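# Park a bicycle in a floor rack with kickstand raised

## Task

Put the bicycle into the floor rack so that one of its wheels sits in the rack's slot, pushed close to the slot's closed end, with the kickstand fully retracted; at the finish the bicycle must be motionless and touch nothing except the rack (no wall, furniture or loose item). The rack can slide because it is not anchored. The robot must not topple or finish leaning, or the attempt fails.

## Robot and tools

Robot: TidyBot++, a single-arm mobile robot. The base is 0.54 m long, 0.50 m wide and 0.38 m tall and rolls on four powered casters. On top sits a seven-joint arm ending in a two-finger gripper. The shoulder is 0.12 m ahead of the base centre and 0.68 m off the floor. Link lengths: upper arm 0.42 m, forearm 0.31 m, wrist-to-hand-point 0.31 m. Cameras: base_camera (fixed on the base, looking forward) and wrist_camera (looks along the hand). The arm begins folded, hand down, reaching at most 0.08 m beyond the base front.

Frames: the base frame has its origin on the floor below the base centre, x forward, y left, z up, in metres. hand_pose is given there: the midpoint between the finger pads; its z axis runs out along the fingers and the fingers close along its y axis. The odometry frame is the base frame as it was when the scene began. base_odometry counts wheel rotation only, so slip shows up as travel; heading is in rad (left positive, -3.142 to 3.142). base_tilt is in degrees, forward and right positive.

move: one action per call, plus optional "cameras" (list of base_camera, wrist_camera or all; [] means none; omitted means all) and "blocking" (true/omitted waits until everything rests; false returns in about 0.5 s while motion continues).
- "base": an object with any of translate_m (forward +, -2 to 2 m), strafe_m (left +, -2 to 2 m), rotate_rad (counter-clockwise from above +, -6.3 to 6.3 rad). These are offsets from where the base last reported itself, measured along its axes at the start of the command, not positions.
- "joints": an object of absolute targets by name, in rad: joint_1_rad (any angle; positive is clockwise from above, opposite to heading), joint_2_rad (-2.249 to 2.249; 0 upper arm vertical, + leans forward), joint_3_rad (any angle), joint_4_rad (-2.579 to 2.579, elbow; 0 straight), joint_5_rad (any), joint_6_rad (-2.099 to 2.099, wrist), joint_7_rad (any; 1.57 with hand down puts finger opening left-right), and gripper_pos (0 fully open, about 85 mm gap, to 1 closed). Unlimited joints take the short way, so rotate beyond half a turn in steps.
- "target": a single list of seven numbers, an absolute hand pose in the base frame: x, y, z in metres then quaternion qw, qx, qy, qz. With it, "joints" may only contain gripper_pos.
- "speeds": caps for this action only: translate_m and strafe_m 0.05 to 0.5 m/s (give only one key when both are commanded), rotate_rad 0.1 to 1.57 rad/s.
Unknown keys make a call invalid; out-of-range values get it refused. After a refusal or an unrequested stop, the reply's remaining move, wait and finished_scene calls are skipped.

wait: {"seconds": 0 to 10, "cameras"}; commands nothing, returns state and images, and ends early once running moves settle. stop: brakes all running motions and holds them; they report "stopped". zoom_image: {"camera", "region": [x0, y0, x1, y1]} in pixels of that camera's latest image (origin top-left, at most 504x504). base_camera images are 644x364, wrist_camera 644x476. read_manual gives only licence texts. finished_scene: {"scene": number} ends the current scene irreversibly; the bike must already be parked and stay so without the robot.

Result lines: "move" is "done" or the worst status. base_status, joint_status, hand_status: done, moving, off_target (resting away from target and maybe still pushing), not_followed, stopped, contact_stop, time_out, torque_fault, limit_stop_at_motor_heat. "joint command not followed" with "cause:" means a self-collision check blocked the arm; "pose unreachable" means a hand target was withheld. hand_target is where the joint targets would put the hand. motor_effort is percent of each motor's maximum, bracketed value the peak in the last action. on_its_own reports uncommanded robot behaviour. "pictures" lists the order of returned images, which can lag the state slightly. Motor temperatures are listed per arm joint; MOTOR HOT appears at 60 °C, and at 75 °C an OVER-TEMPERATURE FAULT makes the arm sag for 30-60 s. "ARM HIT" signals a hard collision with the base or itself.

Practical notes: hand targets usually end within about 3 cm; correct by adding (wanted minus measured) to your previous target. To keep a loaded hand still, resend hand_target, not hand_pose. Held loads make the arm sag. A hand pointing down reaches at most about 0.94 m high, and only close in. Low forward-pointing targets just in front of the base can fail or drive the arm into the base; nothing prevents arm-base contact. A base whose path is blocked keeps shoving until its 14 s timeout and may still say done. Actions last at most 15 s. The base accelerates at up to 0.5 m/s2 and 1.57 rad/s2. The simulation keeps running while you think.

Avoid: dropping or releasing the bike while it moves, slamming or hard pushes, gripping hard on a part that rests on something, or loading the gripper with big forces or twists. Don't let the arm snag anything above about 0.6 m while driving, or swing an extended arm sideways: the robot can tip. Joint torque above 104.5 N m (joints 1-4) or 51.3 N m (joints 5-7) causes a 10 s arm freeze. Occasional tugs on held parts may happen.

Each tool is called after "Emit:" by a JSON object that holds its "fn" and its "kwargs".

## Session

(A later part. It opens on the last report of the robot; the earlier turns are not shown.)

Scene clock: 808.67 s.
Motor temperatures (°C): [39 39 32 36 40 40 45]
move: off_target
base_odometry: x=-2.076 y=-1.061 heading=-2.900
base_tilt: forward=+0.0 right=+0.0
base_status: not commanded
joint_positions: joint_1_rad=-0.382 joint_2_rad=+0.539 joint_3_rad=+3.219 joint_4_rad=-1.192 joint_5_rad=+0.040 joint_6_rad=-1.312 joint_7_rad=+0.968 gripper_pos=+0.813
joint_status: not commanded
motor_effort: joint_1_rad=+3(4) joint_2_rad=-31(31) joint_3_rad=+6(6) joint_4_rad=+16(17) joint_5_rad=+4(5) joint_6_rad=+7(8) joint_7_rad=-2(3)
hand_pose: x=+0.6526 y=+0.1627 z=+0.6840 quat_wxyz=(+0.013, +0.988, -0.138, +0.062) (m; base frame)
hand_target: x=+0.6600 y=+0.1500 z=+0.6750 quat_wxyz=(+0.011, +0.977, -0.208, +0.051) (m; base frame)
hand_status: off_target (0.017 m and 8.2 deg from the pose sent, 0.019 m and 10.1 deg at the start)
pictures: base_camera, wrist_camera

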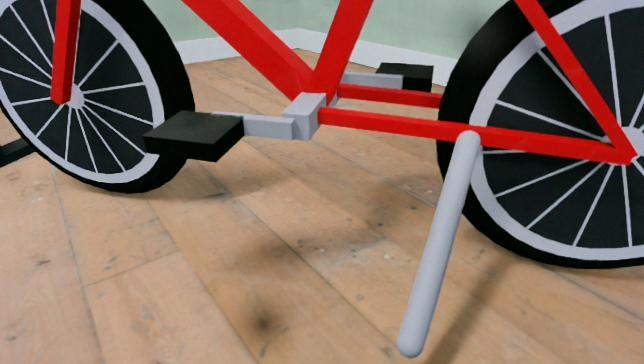

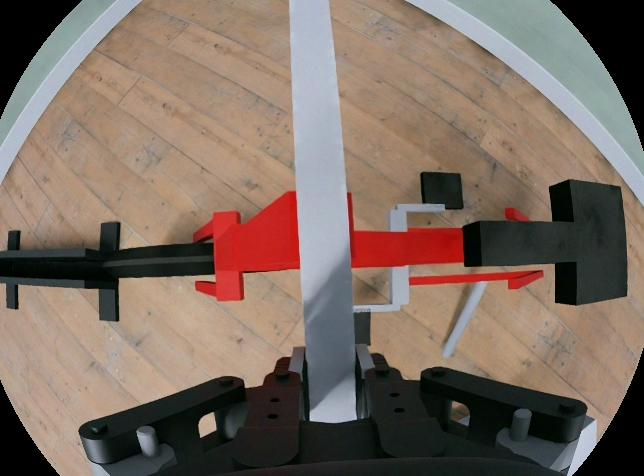

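Emit:
{"fn": "move", "kwargs": {"base": {"translate_m": 0.033, "strafe_m": 0.12}, "speeds": {"strafe_m": 0.1}}}

Emit:
{"fn": "zoom_image", "kwargs": {"camera": "wrist_camera", "region": [0, 180, 300, 400]}}

Scene clock: 816.67 s.
Motor temperatures (°C): [39 39 32 36 40 40 45]
move: done
base_odometry: x=-2.079 y=-1.186 heading=-2.899
base_tilt: forward=+0.0 right=-0.1
base_status: done
joint_positions: joint_1_rad=-0.388 joint_2_rad=+0.543 joint_3_rad=+3.238 joint_4_rad=-1.184 joint_5_rad=+0.034 joint_6_rad=-1.315 joint_7_rad=+0.962 gripper_pos=+0.813
joint_status: not commanded
motor_effort: joint_1_rad=+2(6) joint_2_rad=-29(33) joint_3_rad=+4(8) joint_4_rad=+13(18) joint_5_rad=+3(5) joint_6_rad=+4(9) joint_7_rad=-1(3)
hand_pose: x=+0.6555 y=+0.1604 z=+0.6843 quat_wxyz=(+0.015, +0.987, -0.146, +0.063) (m; base frame)
hand_target: x=+0.6600 y=+0.1500 z=+0.6750 quat_wxyz=(+0.011, +0.977, -0.208, +0.051) (m; base frame)
hand_status: not commanded
pictures: base_camera, wrist_camera

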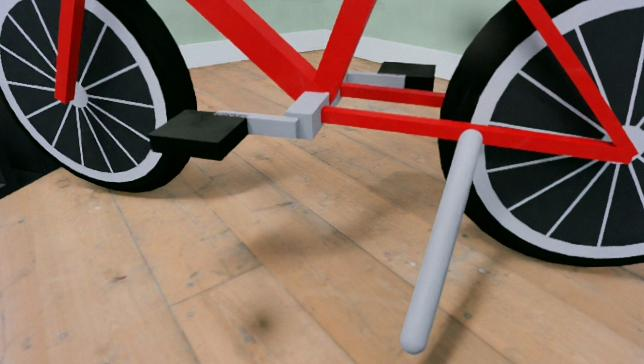

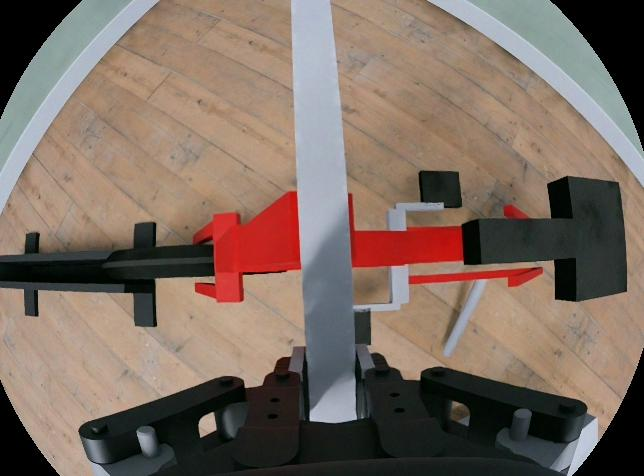

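Scaled by 1.680.

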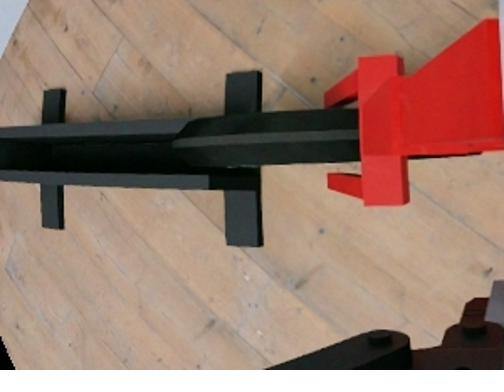

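Emit:
{"fn": "move", "kwargs": {"base": {"translate_m": 0.005, "strafe_m": 0.05}, "speeds": {"strafe_m": 0.1}}}

Emit:
{"fn": "zoom_image", "kwargs": {"camera": "wrist_camera", "region": [0, 180, 300, 400]}}

Emit:
{"fn": "zoom_image", "kwargs": {"camera": "base_camera", "region": [0, 40, 240, 240]}}

Scene clock: 826.77 s.
Motor temperatures (°C): [39 39 32 36 40 40 45]
move: done
base_odometry: x=-2.072 y=-1.236 heading=-2.899
base_tilt: forward=-0.1 right=-0.1
base_status: done
joint_positions: joint_1_rad=-0.386 joint_2_rad=+0.548 joint_3_rad=+3.242 joint_4_rad=-1.180 joint_5_rad=+0.030 joint_6_rad=-1.316 joint_7_rad=+0.958 gripper_pos=+0.813
joint_status: not commanded
motor_effort: joint_1_rad=+2(6) joint_2_rad=-28(33) joint_3_rad=+4(8) joint_4_rad=+12(18) joint_5_rad=+2(5) joint_6_rad=+3(8) joint_7_rad=-1(2)
hand_pose: x=+0.6572 y=+0.1588 z=+0.6832 quat_wxyz=(+0.014, +0.986, -0.151, +0.063) (m; base frame)
hand_target: x=+0.6600 y=+0.1500 z=+0.6750 quat_wxyz=(+0.011, +0.977, -0.208, +0.051) (m; base frame)
hand_status: not commanded
pictures: base_camera, wrist_camera

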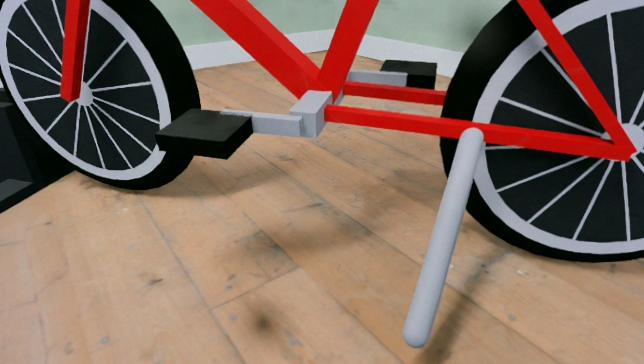

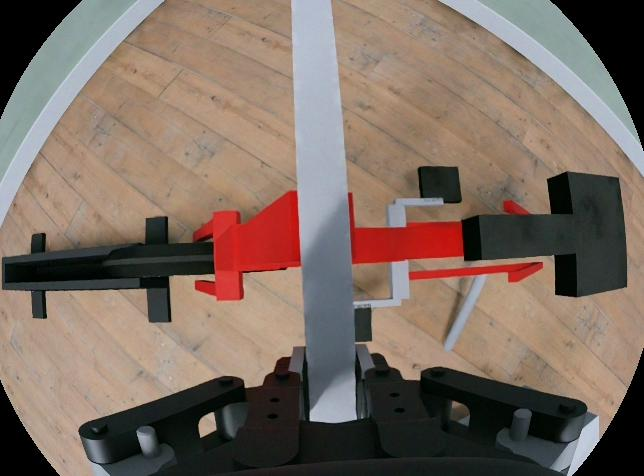

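Scaled by 1.680.

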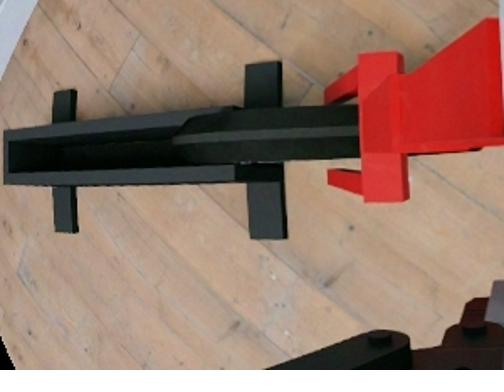

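Scaled by 2.100.

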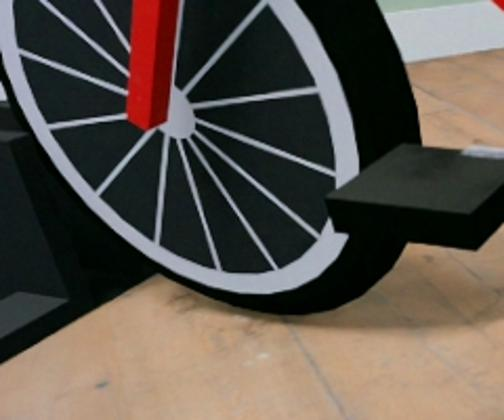

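Emit:
{"fn": "move", "kwargs": {"target": [0.66, 0.150, 0.725, 0.0115, 0.978, -0.2079, 0.0511]}}

Emit:
{"fn": "zoom_image", "kwargs": {"camera": "base_camera", "region": [0, 40, 240, 240]}}

Scene clock: 831.53 s.
Motor temperatures (°C): [39 39 32 36 40 40 45]
move: off_target
base_odometry: x=-2.072 y=-1.236 heading=-2.899
base_tilt: forward=-0.1 right=+0.1
base_status: not commanded
joint_positions: joint_1_rad=-0.374 joint_2_rad=+0.597 joint_3_rad=+3.242 joint_4_rad=-1.081 joint_5_rad=+0.030 joint_6_rad=-1.390 joint_7_rad=+0.958 gripper_pos=+0.813
joint_status: not commanded
motor_effort: joint_1_rad=+0(1) joint_2_rad=-45(46) joint_3_rad=+5(5) joint_4_rad=+21(21) joint_5_rad=+5(6) joint_6_rad=-1(4) joint_7_rad=-1(1)
hand_pose: x=+0.6700 y=+0.1571 z=+0.6867 quat_wxyz=(+0.022, +0.986, -0.157, +0.053) (m; base frame)
hand_target: x=+0.6600 y=+0.1500 z=+0.7250 quat_wxyz=(+0.011, +0.977, -0.208, +0.051) (m; base frame)
hand_status: off_target (0.040 m and 6.0 deg from the pose sent, 0.043 m and 6.7 deg at the start)
pictures: base_camera, wrist_camera

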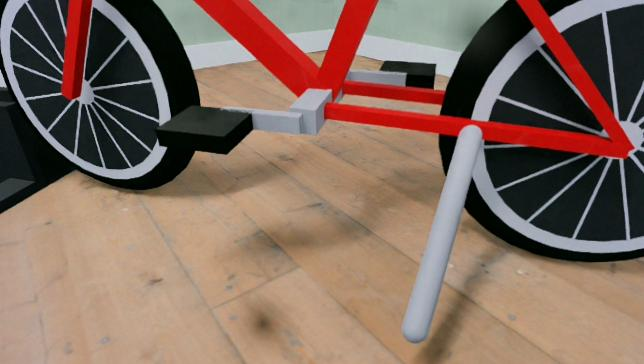

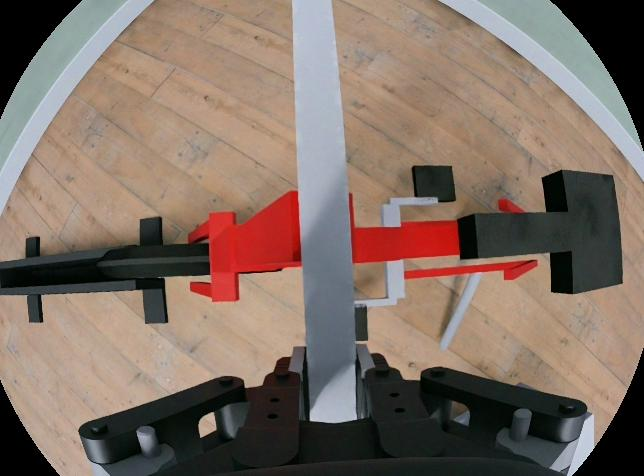

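Scaled by 2.100.

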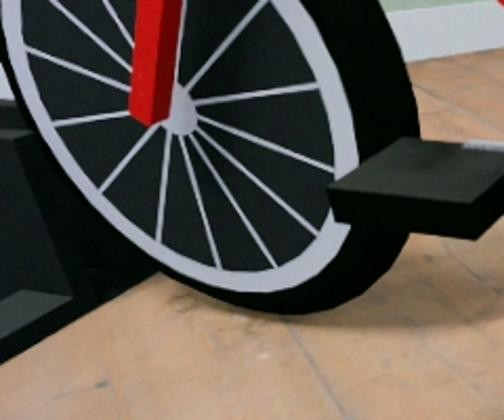

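Emit:
{"fn": "move", "kwargs": {"target": [0.648, 0.150, 0.79, 0.0115, 0.978, -0.2079, 0.0511]}}

Emit:
{"fn": "zoom_image", "kwargs": {"camera": "base_camera", "region": [0, 40, 240, 240]}}

Scene clock: 835.73 s.
Motor temperatures (°C): [39 39 32 36 40 40 45]
move: off_target
base_odometry: x=-2.072 y=-1.235 heading=-2.899
base_tilt: forward=+0.0 right=+0.0
base_status: not commanded
joint_positions: joint_1_rad=-0.366 joint_2_rad=+0.673 joint_3_rad=+3.242 joint_4_rad=-0.935 joint_5_rad=+0.030 joint_6_rad=-1.537 joint_7_rad=+0.951 gripper_pos=+0.813
joint_status: not commanded
motor_effort: joint_1_rad=-2(3) joint_2_rad=-64(64) joint_3_rad=+3(5) joint_4_rad=+25(26) joint_5_rad=+6(7) joint_6_rad=-8(9) joint_7_rad=+1(2)
hand_pose: x=+0.6737 y=+0.1564 z=+0.6893 quat_wxyz=(+0.042, +0.985, -0.165, +0.020) (m; base frame)
hand_target: x=+0.6480 y=+0.1500 z=+0.7900 quat_wxyz=(+0.011, +0.977, -0.208, +0.051) (m; base frame)
hand_status: off_target (0.104 m and 7.0 deg from the pose sent, 0.106 m and 6.0 deg at the start)
pictures: base_camera, wrist_camera

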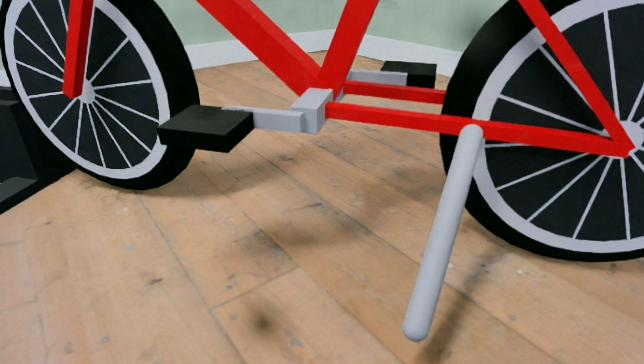

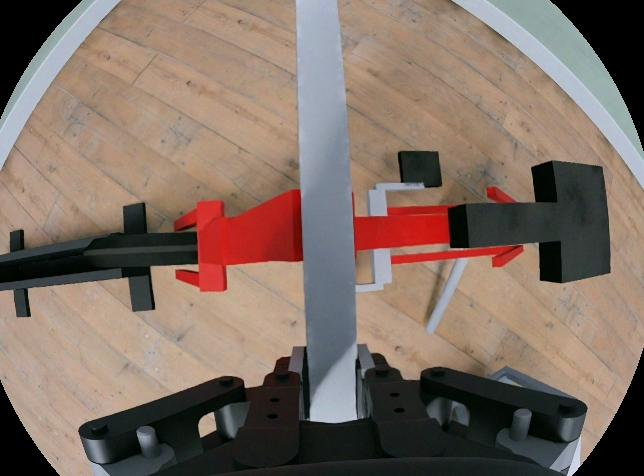

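Scaled by 2.100.

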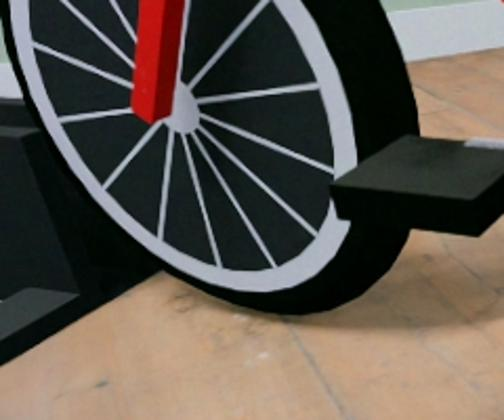

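Emit:
{"fn": "move", "kwargs": {"target": [0.640, 0.150, 0.835, 0.0115, 0.978, -0.2079, 0.0511]}}

Emit:
{"fn": "zoom_image", "kwargs": {"camera": "base_camera", "region": [0, 40, 240, 240]}}

Scene clock: 840.10 s.
Motor temperatures (°C): [39 39 32 36 40 40 45]
move: off_target
base_odometry: x=-2.072 y=-1.235 heading=-2.899
base_tilt: forward=-0.1 right=+0.0
base_status: not commanded
joint_positions: joint_1_rad=-0.355 joint_2_rad=+0.751 joint_3_rad=+3.242 joint_4_rad=-0.783 joint_5_rad=+0.029 joint_6_rad=-1.672 joint_7_rad=+0.951 gripper_pos=+0.813
joint_status: not commanded
motor_effort: joint_1_rad=-4(5) joint_2_rad=-76(76) joint_3_rad=+3(4) joint_4_rad=+29(29) joint_5_rad=+7(7) joint_6_rad=-12(13) joint_7_rad=+2(2)
hand_pose: x=+0.6801 y=+0.1550 z=+0.6916 quat_wxyz=(+0.057, +0.984, -0.170, -0.006) (m; base frame)
hand_target: x=+0.6400 y=+0.1500 z=+0.8350 quat_wxyz=(+0.011, +0.977, -0.208, +0.051) (m; base frame)
hand_status: off_target (0.149 m and 9.5 deg from the pose sent, 0.150 m and 7.0 deg at the start)
pictures: base_camera, wrist_camera

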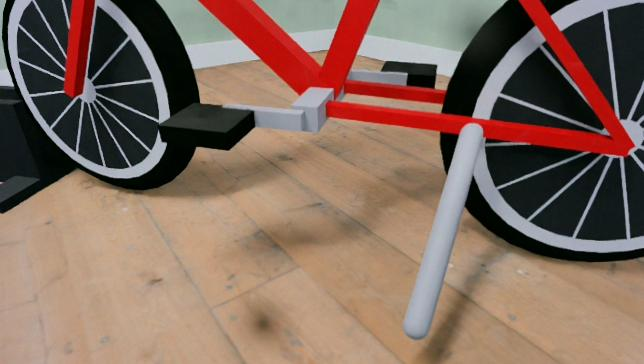

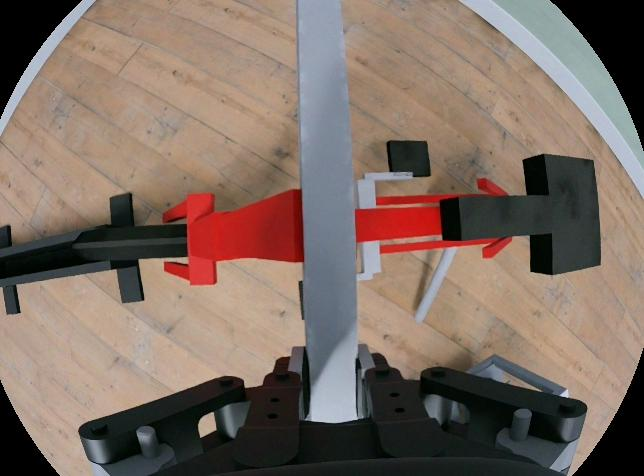

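Scaled by 2.100.

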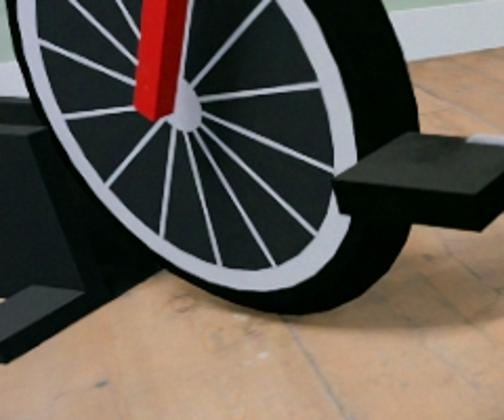

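Emit:
{"fn": "move", "kwargs": {"target": [0.622, 0.150, 0.835, 0.0115, 0.978, -0.2079, 0.0511], "cameras": []}}

Emit:
{"fn": "move", "kwargs": {"base": {"translate_m": 0.02, "strafe_m": 0.08}, "speeds": {"strafe_m": 0.1}}}

Emit:
{"fn": "zoom_image", "kwargs": {"camera": "base_camera", "region": [0, 40, 240, 240]}}

Scene clock: 847.47 s.
Motor temperatures (°C): [39 40 32 36 40 40 45]
move: off_target
base_odometry: x=-2.072 y=-1.235 heading=-2.899
base_tilt: forward=-0.1 right=+0.0
base_status: not commanded
joint_positions: joint_1_rad=-0.354 joint_2_rad=+0.726 joint_3_rad=+3.242 joint_4_rad=-0.836 joint_5_rad=+0.029 joint_6_rad=-1.673 joint_7_rad=+0.932 gripper_pos=+0.813
joint_status: not commanded
motor_effort: joint_1_rad=-6(7) joint_2_rad=-75(77) joint_3_rad=+2(5) joint_4_rad=+28(30) joint_5_rad=+5(8) joint_6_rad=-14(15) joint_7_rad=+2(3)
hand_pose: x=+0.6646 y=+0.1489 z=+0.6905 quat_wxyz=(+0.063, +0.981, -0.181, -0.020) (m; base frame)
hand_target: x=+0.6220 y=+0.1500 z=+0.8350 quat_wxyz=(+0.011, +0.977, -0.208, +0.051) (m; base frame)
hand_status: off_target (0.151 m and 10.5 deg from the pose sent, 0.155 m and 9.5 deg at the start)
pictures: none
No camera images: "cameras" was empty.

Scene clock: 848.83 s.
Motor temperatures (°C): [39 40 32 36 40 40 45]
move: done
base_odometry: x=-2.072 y=-1.318 heading=-2.899
base_tilt: forward=+0.0 right=+0.0
base_status: done
joint_positions: joint_1_rad=-0.335 joint_2_rad=+0.722 joint_3_rad=+3.255 joint_4_rad=-0.843 joint_5_rad=+0.029 joint_6_rad=-1.678 joint_7_rad=+0.929 gripper_pos=+0.813
joint_status: not commanded
motor_effort: joint_1_rad=-9(12) joint_2_rad=-76(80) joint_3_rad=+0(3) joint_4_rad=+31(32) joint_5_rad=+3(6) joint_6_rad=-11(14) joint_7_rad=+2(3)
hand_pose: x=+0.6653 y=+0.1323 z=+0.6912 quat_wxyz=(+0.068, +0.978, -0.197, -0.022) (m; base frame)
hand_target: x=+0.6220 y=+0.1500 z=+0.8350 quat_wxyz=(+0.011, +0.977, -0.208, +0.051) (m; base frame)
hand_status: not commanded
pictures: base_camera, wrist_camera

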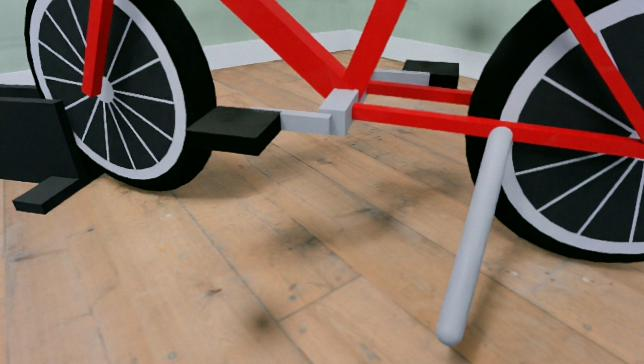

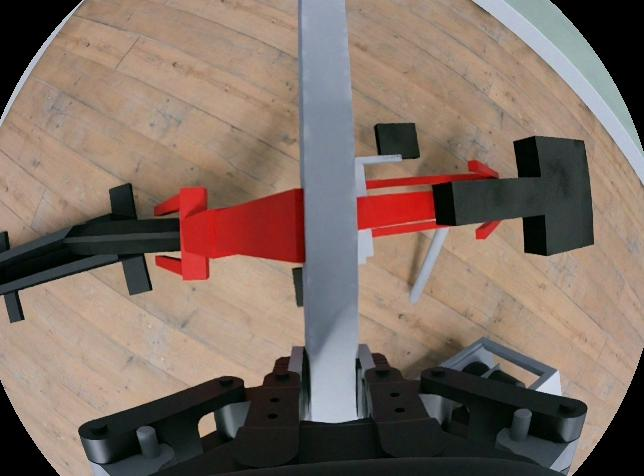

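Scaled by 2.100.

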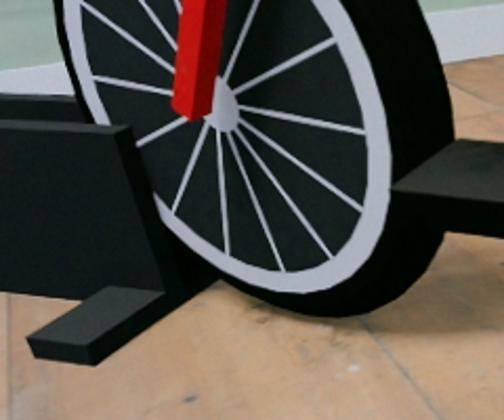

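Emit:
{"fn": "move", "kwargs": {"base": {"translate_m": -0.02, "strafe_m": -0.07}, "speeds": {"strafe_m": 0.1}, "cameras": []}}

Emit:
{"fn": "move", "kwargs": {"target": [0.645, 0.14, 0.675, 0.0139, 0.9863, -0.165, 0.0505]}}

Emit:
{"fn": "zoom_image", "kwargs": {"camera": "wrist_camera", "region": [0, 180, 300, 400]}}

Emit:
{"fn": "zoom_image", "kwargs": {"camera": "wrist_camera", "region": [340, 180, 640, 400]}}

Scene clock: 856.30 s.
Motor temperatures (°C): [39 40 32 36 40 40 45]
move: done
base_odometry: x=-2.069 y=-1.245 heading=-2.900
base_tilt: forward=+0.0 right=+0.0
base_status: done
joint_positions: joint_1_rad=-0.353 joint_2_rad=+0.721 joint_3_rad=+3.253 joint_4_rad=-0.844 joint_5_rad=+0.019 joint_6_rad=-1.683 joint_7_rad=+0.922 gripper_pos=+0.813
joint_status: not commanded
motor_effort: joint_1_rad=-6(11) joint_2_rad=-79(81) joint_3_rad=+2(4) joint_4_rad=+31(32) joint_5_rad=+5(8) joint_6_rad=-13(19) joint_7_rad=+3(4)
hand_pose: x=+0.6598 y=+0.1452 z=+0.6916 quat_wxyz=(+0.064, +0.979, -0.191, -0.026) (m; base frame)
hand_target: x=+0.6220 y=+0.1500 z=+0.8350 quat_wxyz=(+0.011, +0.977, -0.208, +0.051) (m; base frame)
hand_status: not commanded
pictures: none
No camera images: "cameras" was empty.

Scene clock: 858.33 s.
Motor temperatures (°C): [39 40 32 36 40 40 45]
move: off_target
base_odometry: x=-2.069 y=-1.245 heading=-2.900
base_tilt: forward=-0.1 right=+0.0
base_status: not commanded
joint_positions: joint_1_rad=-0.354 joint_2_rad=+0.525 joint_3_rad=+3.243 joint_4_rad=-1.217 joint_5_rad=+0.019 joint_6_rad=-1.402 joint_7_rad=+0.922 gripper_pos=+0.813
joint_status: not commanded
motor_effort: joint_1_rad=+2(6) joint_2_rad=-29(79) joint_3_rad=+4(5) joint_4_rad=+15(31) joint_5_rad=+4(7) joint_6_rad=+5(15) joint_7_rad=+0(3)
hand_pose: x=+0.6226 y=+0.1329 z=+0.6820 quat_wxyz=(+0.031, +0.981, -0.188, +0.015) (m; base frame)
hand_target: x=+0.6450 y=+0.1400 z=+0.6750 quat_wxyz=(+0.014, +0.985, -0.165, +0.050) (m; base frame)
hand_status: off_target (0.025 m and 5.3 deg from the pose sent, 0.023 m and 10.9 deg at the start)
pictures: base_camera, wrist_camera

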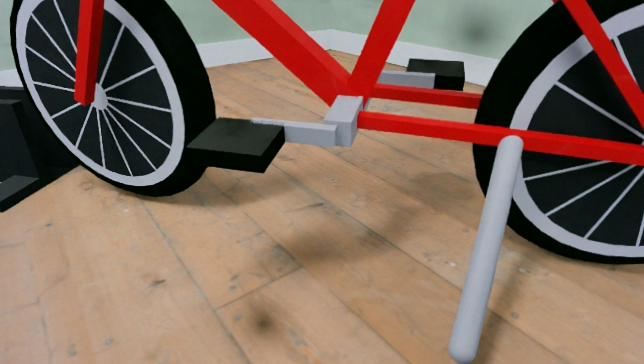

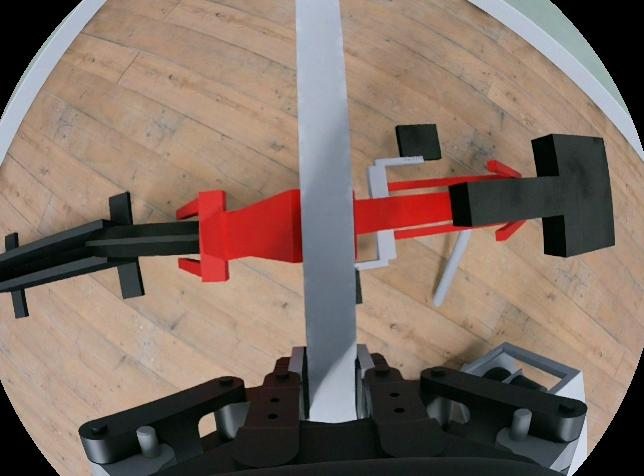

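Scaled by 1.680.

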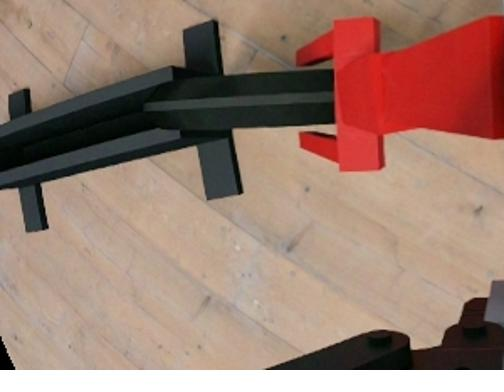

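Scaled by 1.680.

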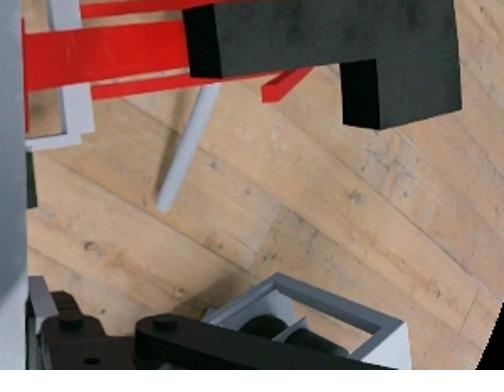

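Emit:
{"fn": "move", "kwargs": {"base": {"translate_m": 0.045}, "target": [0.640, 0.118, 0.675, 0.0186, 0.9976, -0.0698, 0.0489], "speeds": {"translate_m": 0.1}, "cameras": []}}

Emit:
{"fn": "move", "kwargs": {"base": {"translate_m": 0.045}, "target": [0.597, 0.118, 0.675, 0.0186, 0.9976, -0.0698, 0.0489], "speeds": {"translate_m": 0.1}}}

Emit:
{"fn": "zoom_image", "kwargs": {"camera": "wrist_camera", "region": [0, 180, 300, 400]}}

Scene clock: 902.07 s.
Motor temperatures (°C): [39 40 32 36 40 40 45]
move: off_target
base_odometry: x=-2.113 y=-1.256 heading=-2.900
base_tilt: forward=-0.1 right=+0.0
base_status: done
joint_positions: joint_1_rad=-0.300 joint_2_rad=+0.491 joint_3_rad=+3.208 joint_4_rad=-1.260 joint_5_rad=+0.019 joint_6_rad=-1.369 joint_7_rad=+1.106 gripper_pos=+0.813
joint_status: not commanded
motor_effort: joint_1_rad=-1(3) joint_2_rad=-28(30) joint_3_rad=+2(5) joint_4_rad=+14(17) joint_5_rad=+2(5) joint_6_rad=+4(8) joint_7_rad=+0(1)
hand_pose: x=+0.6202 y=+0.1189 z=+0.6855 quat_wxyz=(+0.020, +0.994, -0.110, +0.019) (m; base frame)
hand_target: x=+0.6400 y=+0.1180 z=+0.6750 quat_wxyz=(+0.019, +0.996, -0.070, +0.049) (m; base frame)
hand_status: off_target (0.022 m and 5.7 deg from the pose sent, 0.024 m and 14.3 deg at the start)
pictures: none
No camera images: "cameras" was empty.

Scene clock: 903.17 s.
Motor temperatures (°C): [39 40 32 36 40 40 45]
move: off_target
base_odometry: x=-2.157 y=-1.266 heading=-2.900
base_tilt: forward=-0.1 right=+0.0
base_status: done
joint_positions: joint_1_rad=-0.301 joint_2_rad=+0.399 joint_3_rad=+3.189 joint_4_rad=-1.406 joint_5_rad=+0.019 joint_6_rad=-1.319 joint_7_rad=+1.106 gripper_pos=+0.813
joint_status: not commanded
motor_effort: joint_1_rad=+0(1) joint_2_rad=-24(29) joint_3_rad=+1(4) joint_4_rad=+14(16) joint_5_rad=+0(3) joint_6_rad=+4(6) joint_7_rad=+0(1)
hand_pose: x=+0.5798 y=+0.1166 z=+0.6855 quat_wxyz=(+0.014, +0.995, -0.101, +0.015) (m; base frame)
hand_target: x=+0.5970 y=+0.1180 z=+0.6750 quat_wxyz=(+0.019, +0.996, -0.070, +0.049) (m; base frame)
hand_status: off_target (0.020 m and 5.3 deg from the pose sent, 0.026 m and 5.7 deg at the start)
pictures: base_camera, wrist_camera

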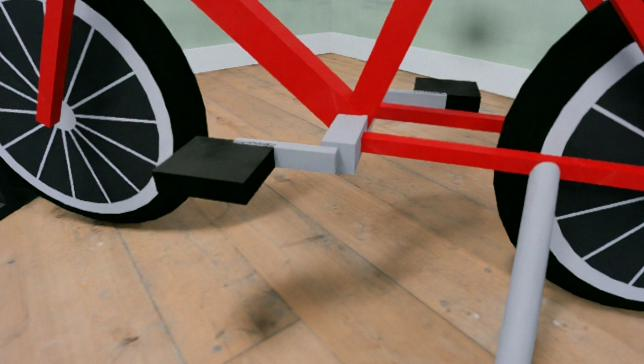

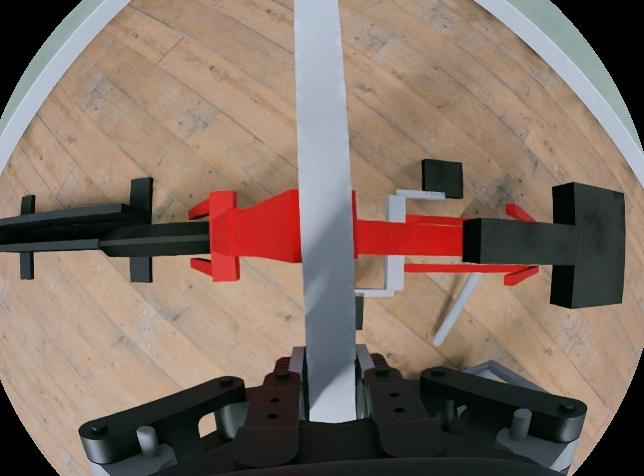

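Scaled by 1.680.

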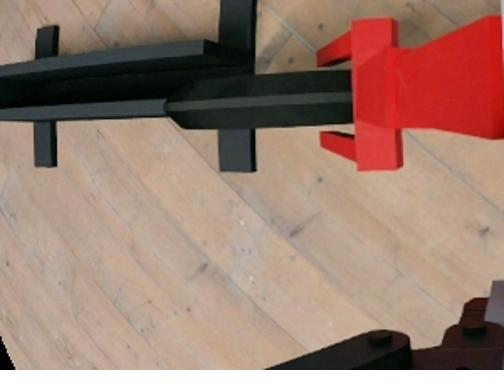

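Emit:
{"fn": "move", "kwargs": {"base": {"translate_m": -0.02, "strafe_m": -0.10}, "speeds": {"strafe_m": 0.1}}}

Emit:
{"fn": "zoom_image", "kwargs": {"camera": "wrist_camera", "region": [0, 180, 300, 400]}}

Emit:
{"fn": "zoom_image", "kwargs": {"camera": "wrist_camera", "region": [340, 160, 640, 380]}}

Scene clock: 917.10 s.
Motor temperatures (°C): [38 40 32 36 40 40 45]
move: done
base_odometry: x=-2.161 y=-1.164 heading=-2.900
base_tilt: forward=-0.1 right=+0.0
base_status: done
joint_positions: joint_1_rad=-0.304 joint_2_rad=+0.394 joint_3_rad=+3.177 joint_4_rad=-1.416 joint_5_rad=+0.025 joint_6_rad=-1.298 joint_7_rad=+1.106 gripper_pos=+0.813
joint_status: not commanded
motor_effort: joint_1_rad=+0(4) joint_2_rad=-27(29) joint_3_rad=+2(4) joint_4_rad=+15(16) joint_5_rad=+0(3) joint_6_rad=+4(8) joint_7_rad=+0(1)
hand_pose: x=+0.5810 y=+0.1225 z=+0.6847 quat_wxyz=(+0.011, +0.995, -0.093, +0.022) (m; base frame)
hand_target: x=+0.5970 y=+0.1180 z=+0.6750 quat_wxyz=(+0.019, +0.996, -0.070, +0.049) (m; base frame)
hand_status: not commanded
pictures: base_camera, wrist_camera

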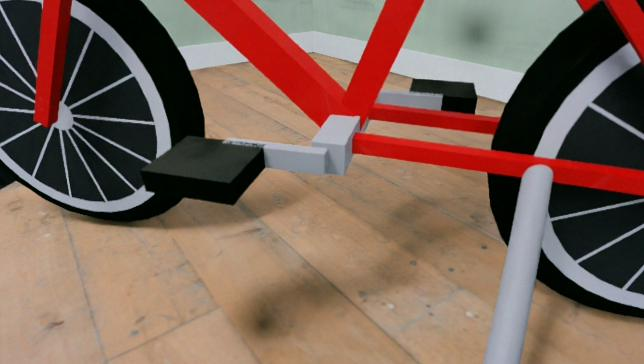

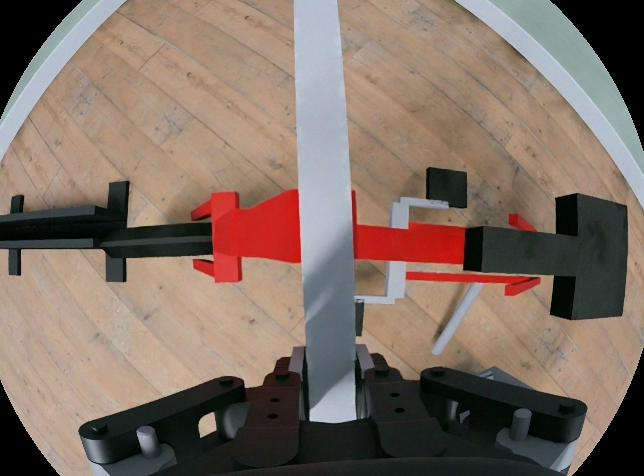

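Scaled by 1.680.

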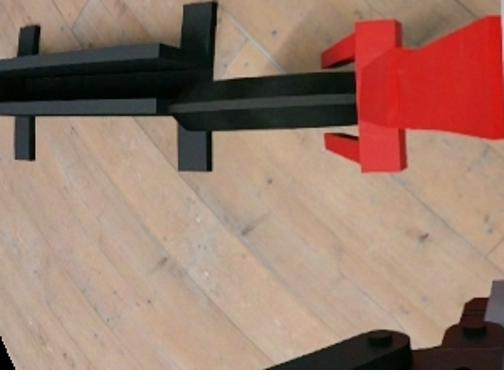

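Scaled by 1.680.

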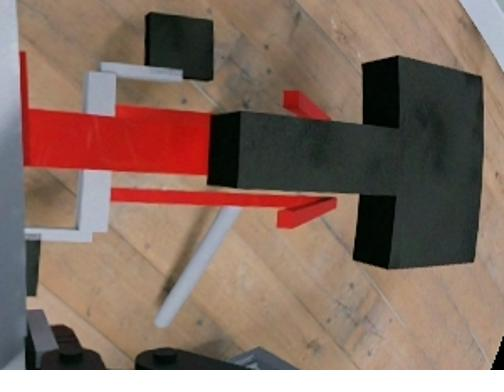

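Emit:
{"fn": "move", "kwargs": {"target": [0.602, 0.128, 0.675, 0.0139, 0.9863, -0.165, 0.0505]}}

Emit:
{"fn": "zoom_image", "kwargs": {"camera": "wrist_camera", "region": [0, 180, 300, 400]}}

Scene clock: 937.97 s.
Motor temperatures (°C): [38 40 32 36 40 40 45]
move: off_target
base_odometry: x=-2.161 y=-1.165 heading=-2.900
base_tilt: forward=+0.0 right=+0.1
base_status: not commanded
joint_positions: joint_1_rad=-0.355 joint_2_rad=+0.395 joint_3_rad=+3.196 joint_4_rad=-1.413 joint_5_rad=+0.025 joint_6_rad=-1.298 joint_7_rad=+0.996 gripper_pos=+0.813
joint_status: not commanded
motor_effort: joint_1_rad=+2(3) joint_2_rad=-26(28) joint_3_rad=+4(6) joint_4_rad=+15(16) joint_5_rad=+3(5) joint_6_rad=+3(9) joint_7_rad=-1(2)
hand_pose: x=+0.5779 y=+0.1378 z=+0.6854 quat_wxyz=(+0.013, +0.991, -0.132, +0.026) (m; base frame)
hand_target: x=+0.6020 y=+0.1280 z=+0.6750 quat_wxyz=(+0.014, +0.985, -0.165, +0.050) (m; base frame)
hand_status: off_target (0.028 m and 4.8 deg from the pose sent, 0.024 m and 8.9 deg at the start)
pictures: base_camera, wrist_camera

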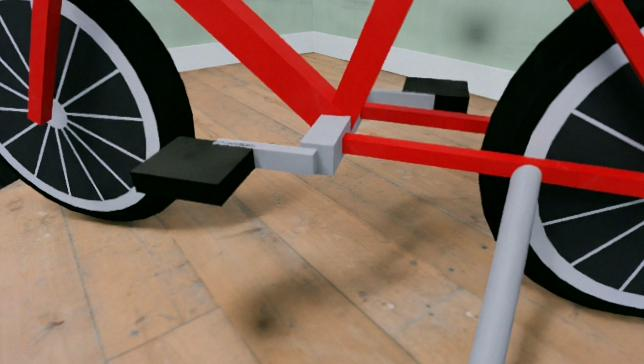

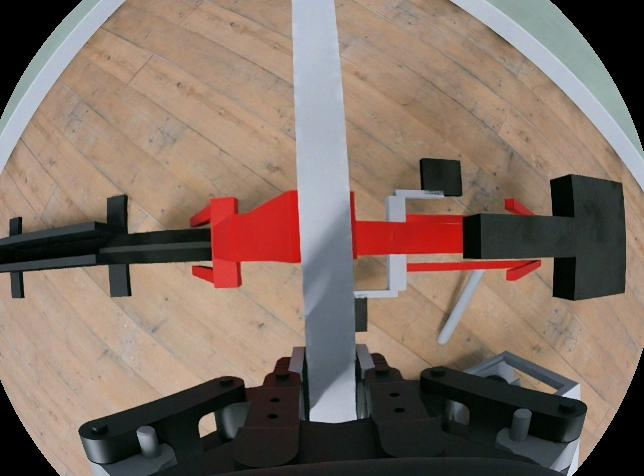

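Scaled by 1.680.

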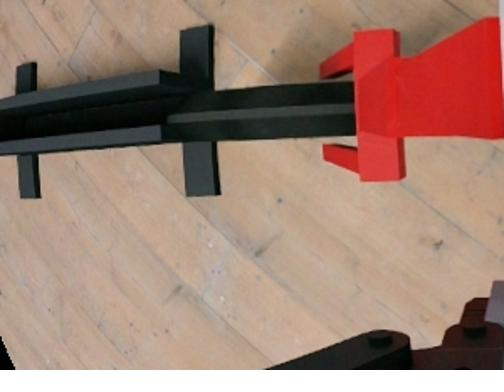

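Emit:
{"fn": "move", "kwargs": {"base": {"translate_m": -0.014, "strafe_m": -0.06}, "speeds": {"strafe_m": 0.1}, "cameras": []}}

Emit:
{"fn": "move", "kwargs": {"target": [0.612, 0.138, 0.678, 0.0096, 0.9703, -0.2368, 0.0513]}}

Emit:
{"fn": "zoom_image", "kwargs": {"camera": "wrist_camera", "region": [0, 180, 300, 400]}}

Scene clock: 945.83 s.
Motor temperatures (°C): [38 40 32 36 40 40 45]
move: done
base_odometry: x=-2.162 y=-1.103 heading=-2.900
base_tilt: forward=+0.0 right=+0.0
base_status: done
joint_positions: joint_1_rad=-0.357 joint_2_rad=+0.394 joint_3_rad=+3.201 joint_4_rad=-1.413 joint_5_rad=+0.025 joint_6_rad=-1.293 joint_7_rad=+0.996 gripper_pos=+0.813
joint_status: not commanded
motor_effort: joint_1_rad=+2(7) joint_2_rad=-25(28) joint_3_rad=+4(8) joint_4_rad=+14(15) joint_5_rad=+3(5) joint_6_rad=+5(8) joint_7_rad=-1(2)
hand_pose: x=+0.5800 y=+0.1371 z=+0.6859 quat_wxyz=(+0.012, +0.991, -0.133, +0.029) (m; base frame)
hand_target: x=+0.6020 y=+0.1280 z=+0.6750 quat_wxyz=(+0.014, +0.985, -0.165, +0.050) (m; base frame)
hand_status: not commanded
pictures: none
No camera images: "cameras" was empty.

Scene clock: 946.60 s.
Motor temperatures (°C): [38 40 32 36 40 40 45]
move: off_target
base_odometry: x=-2.162 y=-1.103 heading=-2.900
base_tilt: forward=-0.1 right=+0.0
base_status: not commanded
joint_positions: joint_1_rad=-0.385 joint_2_rad=+0.411 joint_3_rad=+3.221 joint_4_rad=-1.378 joint_5_rad=+0.025 joint_6_rad=-1.293 joint_7_rad=+0.881 gripper_pos=+0.813
joint_status: not commanded
motor_effort: joint_1_rad=+3(4) joint_2_rad=-26(26) joint_3_rad=+5(6) joint_4_rad=+14(17) joint_5_rad=+3(4) joint_6_rad=+5(7) joint_7_rad=-2(2)
hand_pose: x=+0.5914 y=+0.1465 z=+0.6891 quat_wxyz=(+0.010, +0.982, -0.184, +0.040) (m; base frame)
hand_target: x=+0.6120 y=+0.1380 z=+0.6780 quat_wxyz=(+0.010, +0.970, -0.237, +0.051) (m; base frame)
hand_status: off_target (0.025 m and 6.3 deg from the pose sent, 0.033 m and 12.4 deg at the start)
pictures: base_camera, wrist_camera

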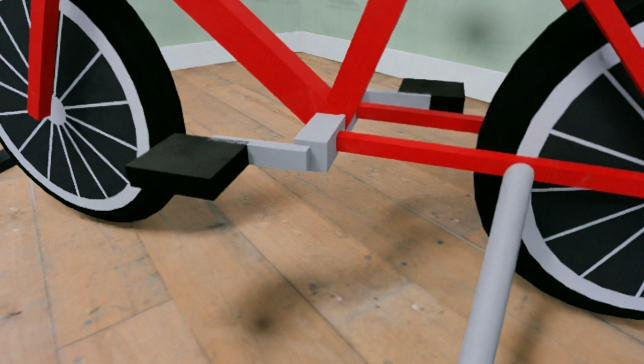

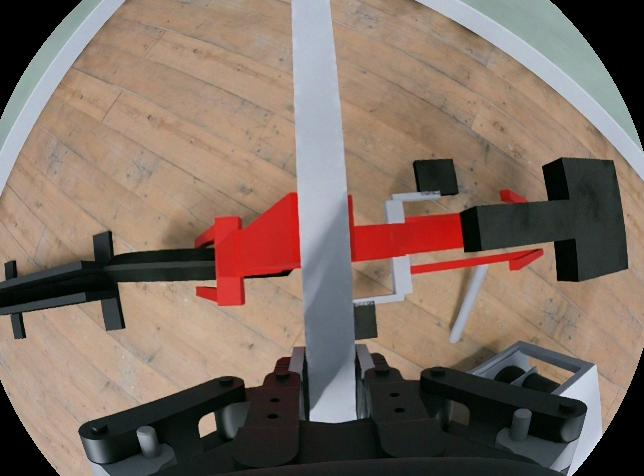

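Scaled by 1.680.

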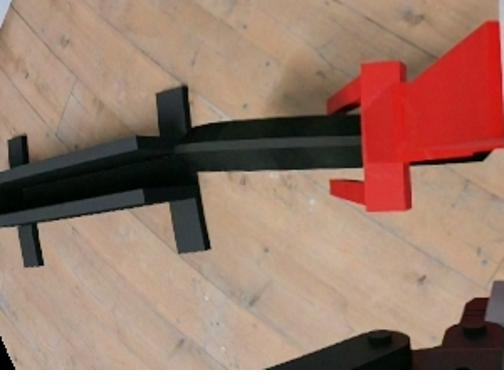

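Emit:
{"fn": "move", "kwargs": {"target": [0.607, 0.136, 0.675, 0.0165, 0.9936, -0.1132, 0.0497], "cameras": []}}

Emit:
{"fn": "move", "kwargs": {"base": {"translate_m": 0.03, "strafe_m": 0.1}, "speeds": {"strafe_m": 0.1}}}

Emit:
{"fn": "zoom_image", "kwargs": {"camera": "wrist_camera", "region": [0, 180, 300, 400]}}

Scene clock: 971.67 s.
Motor temperatures (°C): [38 39 32 36 40 40 45]
move: off_target
base_odometry: x=-2.162 y=-1.103 heading=-2.900
base_tilt: forward=+0.0 right=+0.1
base_status: not commanded
joint_positions: joint_1_rad=-0.356 joint_2_rad=+0.413 joint_3_rad=+3.206 joint_4_rad=-1.379 joint_5_rad=+0.025 joint_6_rad=-1.279 joint_7_rad=+0.995 gripper_pos=+0.813
joint_status: not commanded
motor_effort: joint_1_rad=-1(2) joint_2_rad=-27(29) joint_3_rad=+1(5) joint_4_rad=+13(16) joint_5_rad=+0(4) joint_6_rad=+3(5) joint_7_rad=+0(2)
hand_pose: x=+0.5969 y=+0.1405 z=+0.6881 quat_wxyz=(+0.007, +0.990, -0.135, +0.043) (m; base frame)
hand_target: x=+0.6070 y=+0.1360 z=+0.6750 quat_wxyz=(+0.016, +0.992, -0.113, +0.050) (m; base frame)
hand_status: off_target (0.017 m and 2.8 deg from the pose sent, 0.024 m and 8.3 deg at the start)
pictures: none
No camera images: "cameras" was empty.

Scene clock: 973.60 s.
Motor temperatures (°C): [38 39 32 36 40 40 45]
move: done
base_odometry: x=-2.168 y=-1.207 heading=-2.900
base_tilt: forward=+0.0 right=+0.0
base_status: done
joint_positions: joint_1_rad=-0.357 joint_2_rad=+0.413 joint_3_rad=+3.197 joint_4_rad=-1.379 joint_5_rad=+0.025 joint_6_rad=-1.279 joint_7_rad=+0.995 gripper_pos=+0.813
joint_status: not commanded
motor_effort: joint_1_rad=+0(5) joint_2_rad=-24(29) joint_3_rad=+2(5) joint_4_rad=+13(16) joint_5_rad=+0(3) joint_6_rad=+2(8) joint_7_rad=+0(1)
hand_pose: x=+0.5958 y=+0.1443 z=+0.6879 quat_wxyz=(+0.006, +0.990, -0.131, +0.042) (m; base frame)
hand_target: x=+0.6070 y=+0.1360 z=+0.6750 quat_wxyz=(+0.016, +0.992, -0.113, +0.050) (m; base frame)
hand_status: not commanded
pictures: base_camera, wrist_camera

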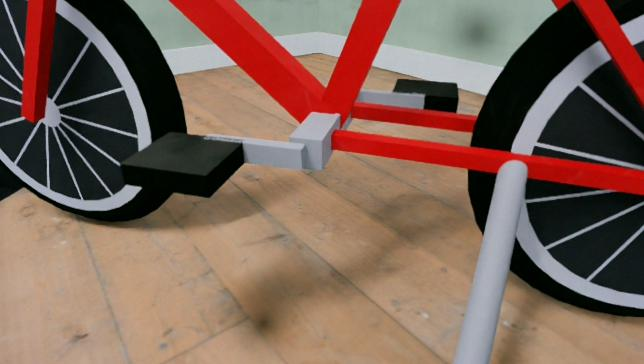

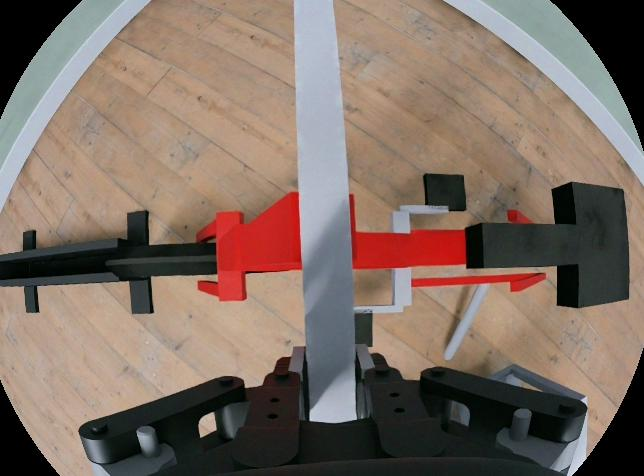

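Scaled by 1.680.

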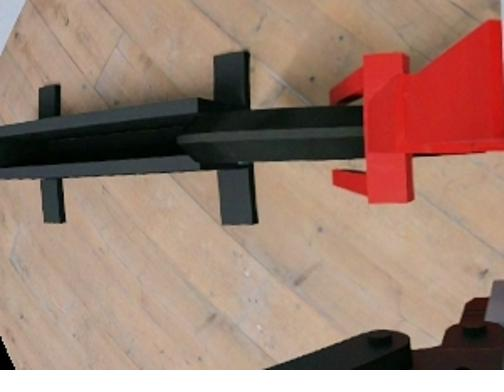

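Emit:
{"fn": "move", "kwargs": {"target": [0.612, 0.139, 0.675, 0.0132, 0.9845, -0.1736, 0.0506]}}

Emit:
{"fn": "zoom_image", "kwargs": {"camera": "wrist_camera", "region": [0, 180, 300, 400]}}

Scene clock: 979.40 s.
Motor temperatures (°C): [38 39 32 36 40 40 45]
move: off_target
base_odometry: x=-2.168 y=-1.207 heading=-2.900
base_tilt: forward=-0.1 right=+0.0
base_status: not commanded
joint_positions: joint_1_rad=-0.371 joint_2_rad=+0.415 joint_3_rad=+3.209 joint_4_rad=-1.374 joint_5_rad=+0.025 joint_6_rad=-1.279 joint_7_rad=+0.946 gripper_pos=+0.813
joint_status: not commanded
motor_effort: joint_1_rad=+1(3) joint_2_rad=-26(26) joint_3_rad=+4(5) joint_4_rad=+14(15) joint_5_rad=+1(3) joint_6_rad=+6(7) joint_7_rad=-1(2)
hand_pose: x=+0.5972 y=+0.1469 z=+0.6888 quat_wxyz=(+0.006, +0.987, -0.153, +0.045) (m; base frame)
hand_target: x=+0.6120 y=+0.1390 z=+0.6750 quat_wxyz=(+0.013, +0.983, -0.173, +0.051) (m; base frame)
hand_status: off_target (0.022 m and 2.6 deg from the pose sent, 0.021 m and 5.1 deg at the start)
pictures: base_camera, wrist_camera

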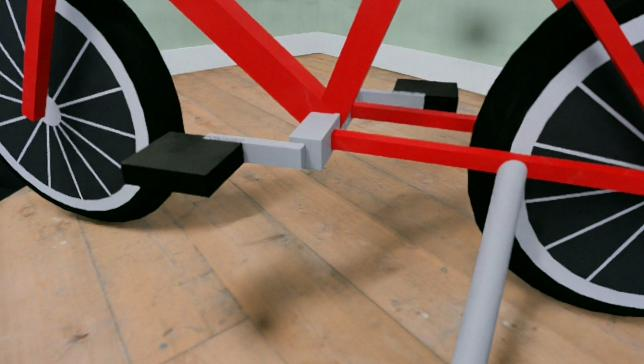

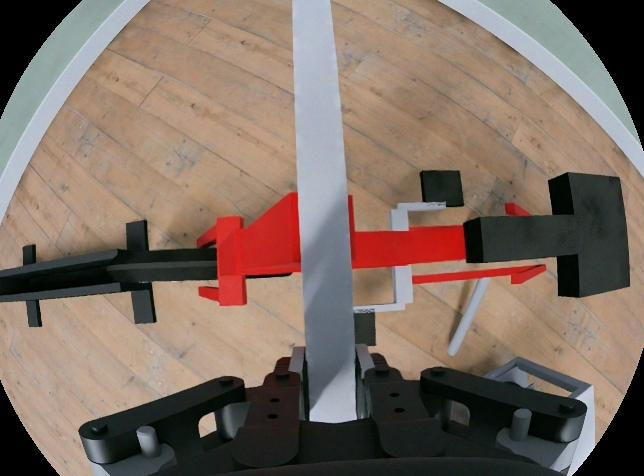

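Scaled by 1.680.

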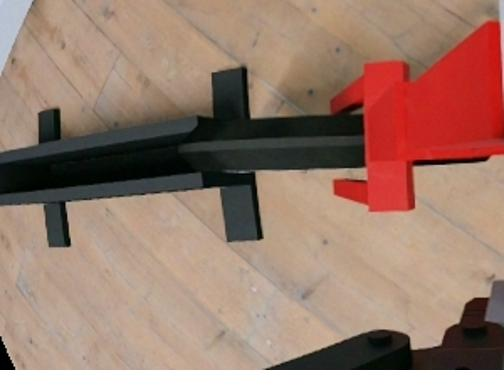

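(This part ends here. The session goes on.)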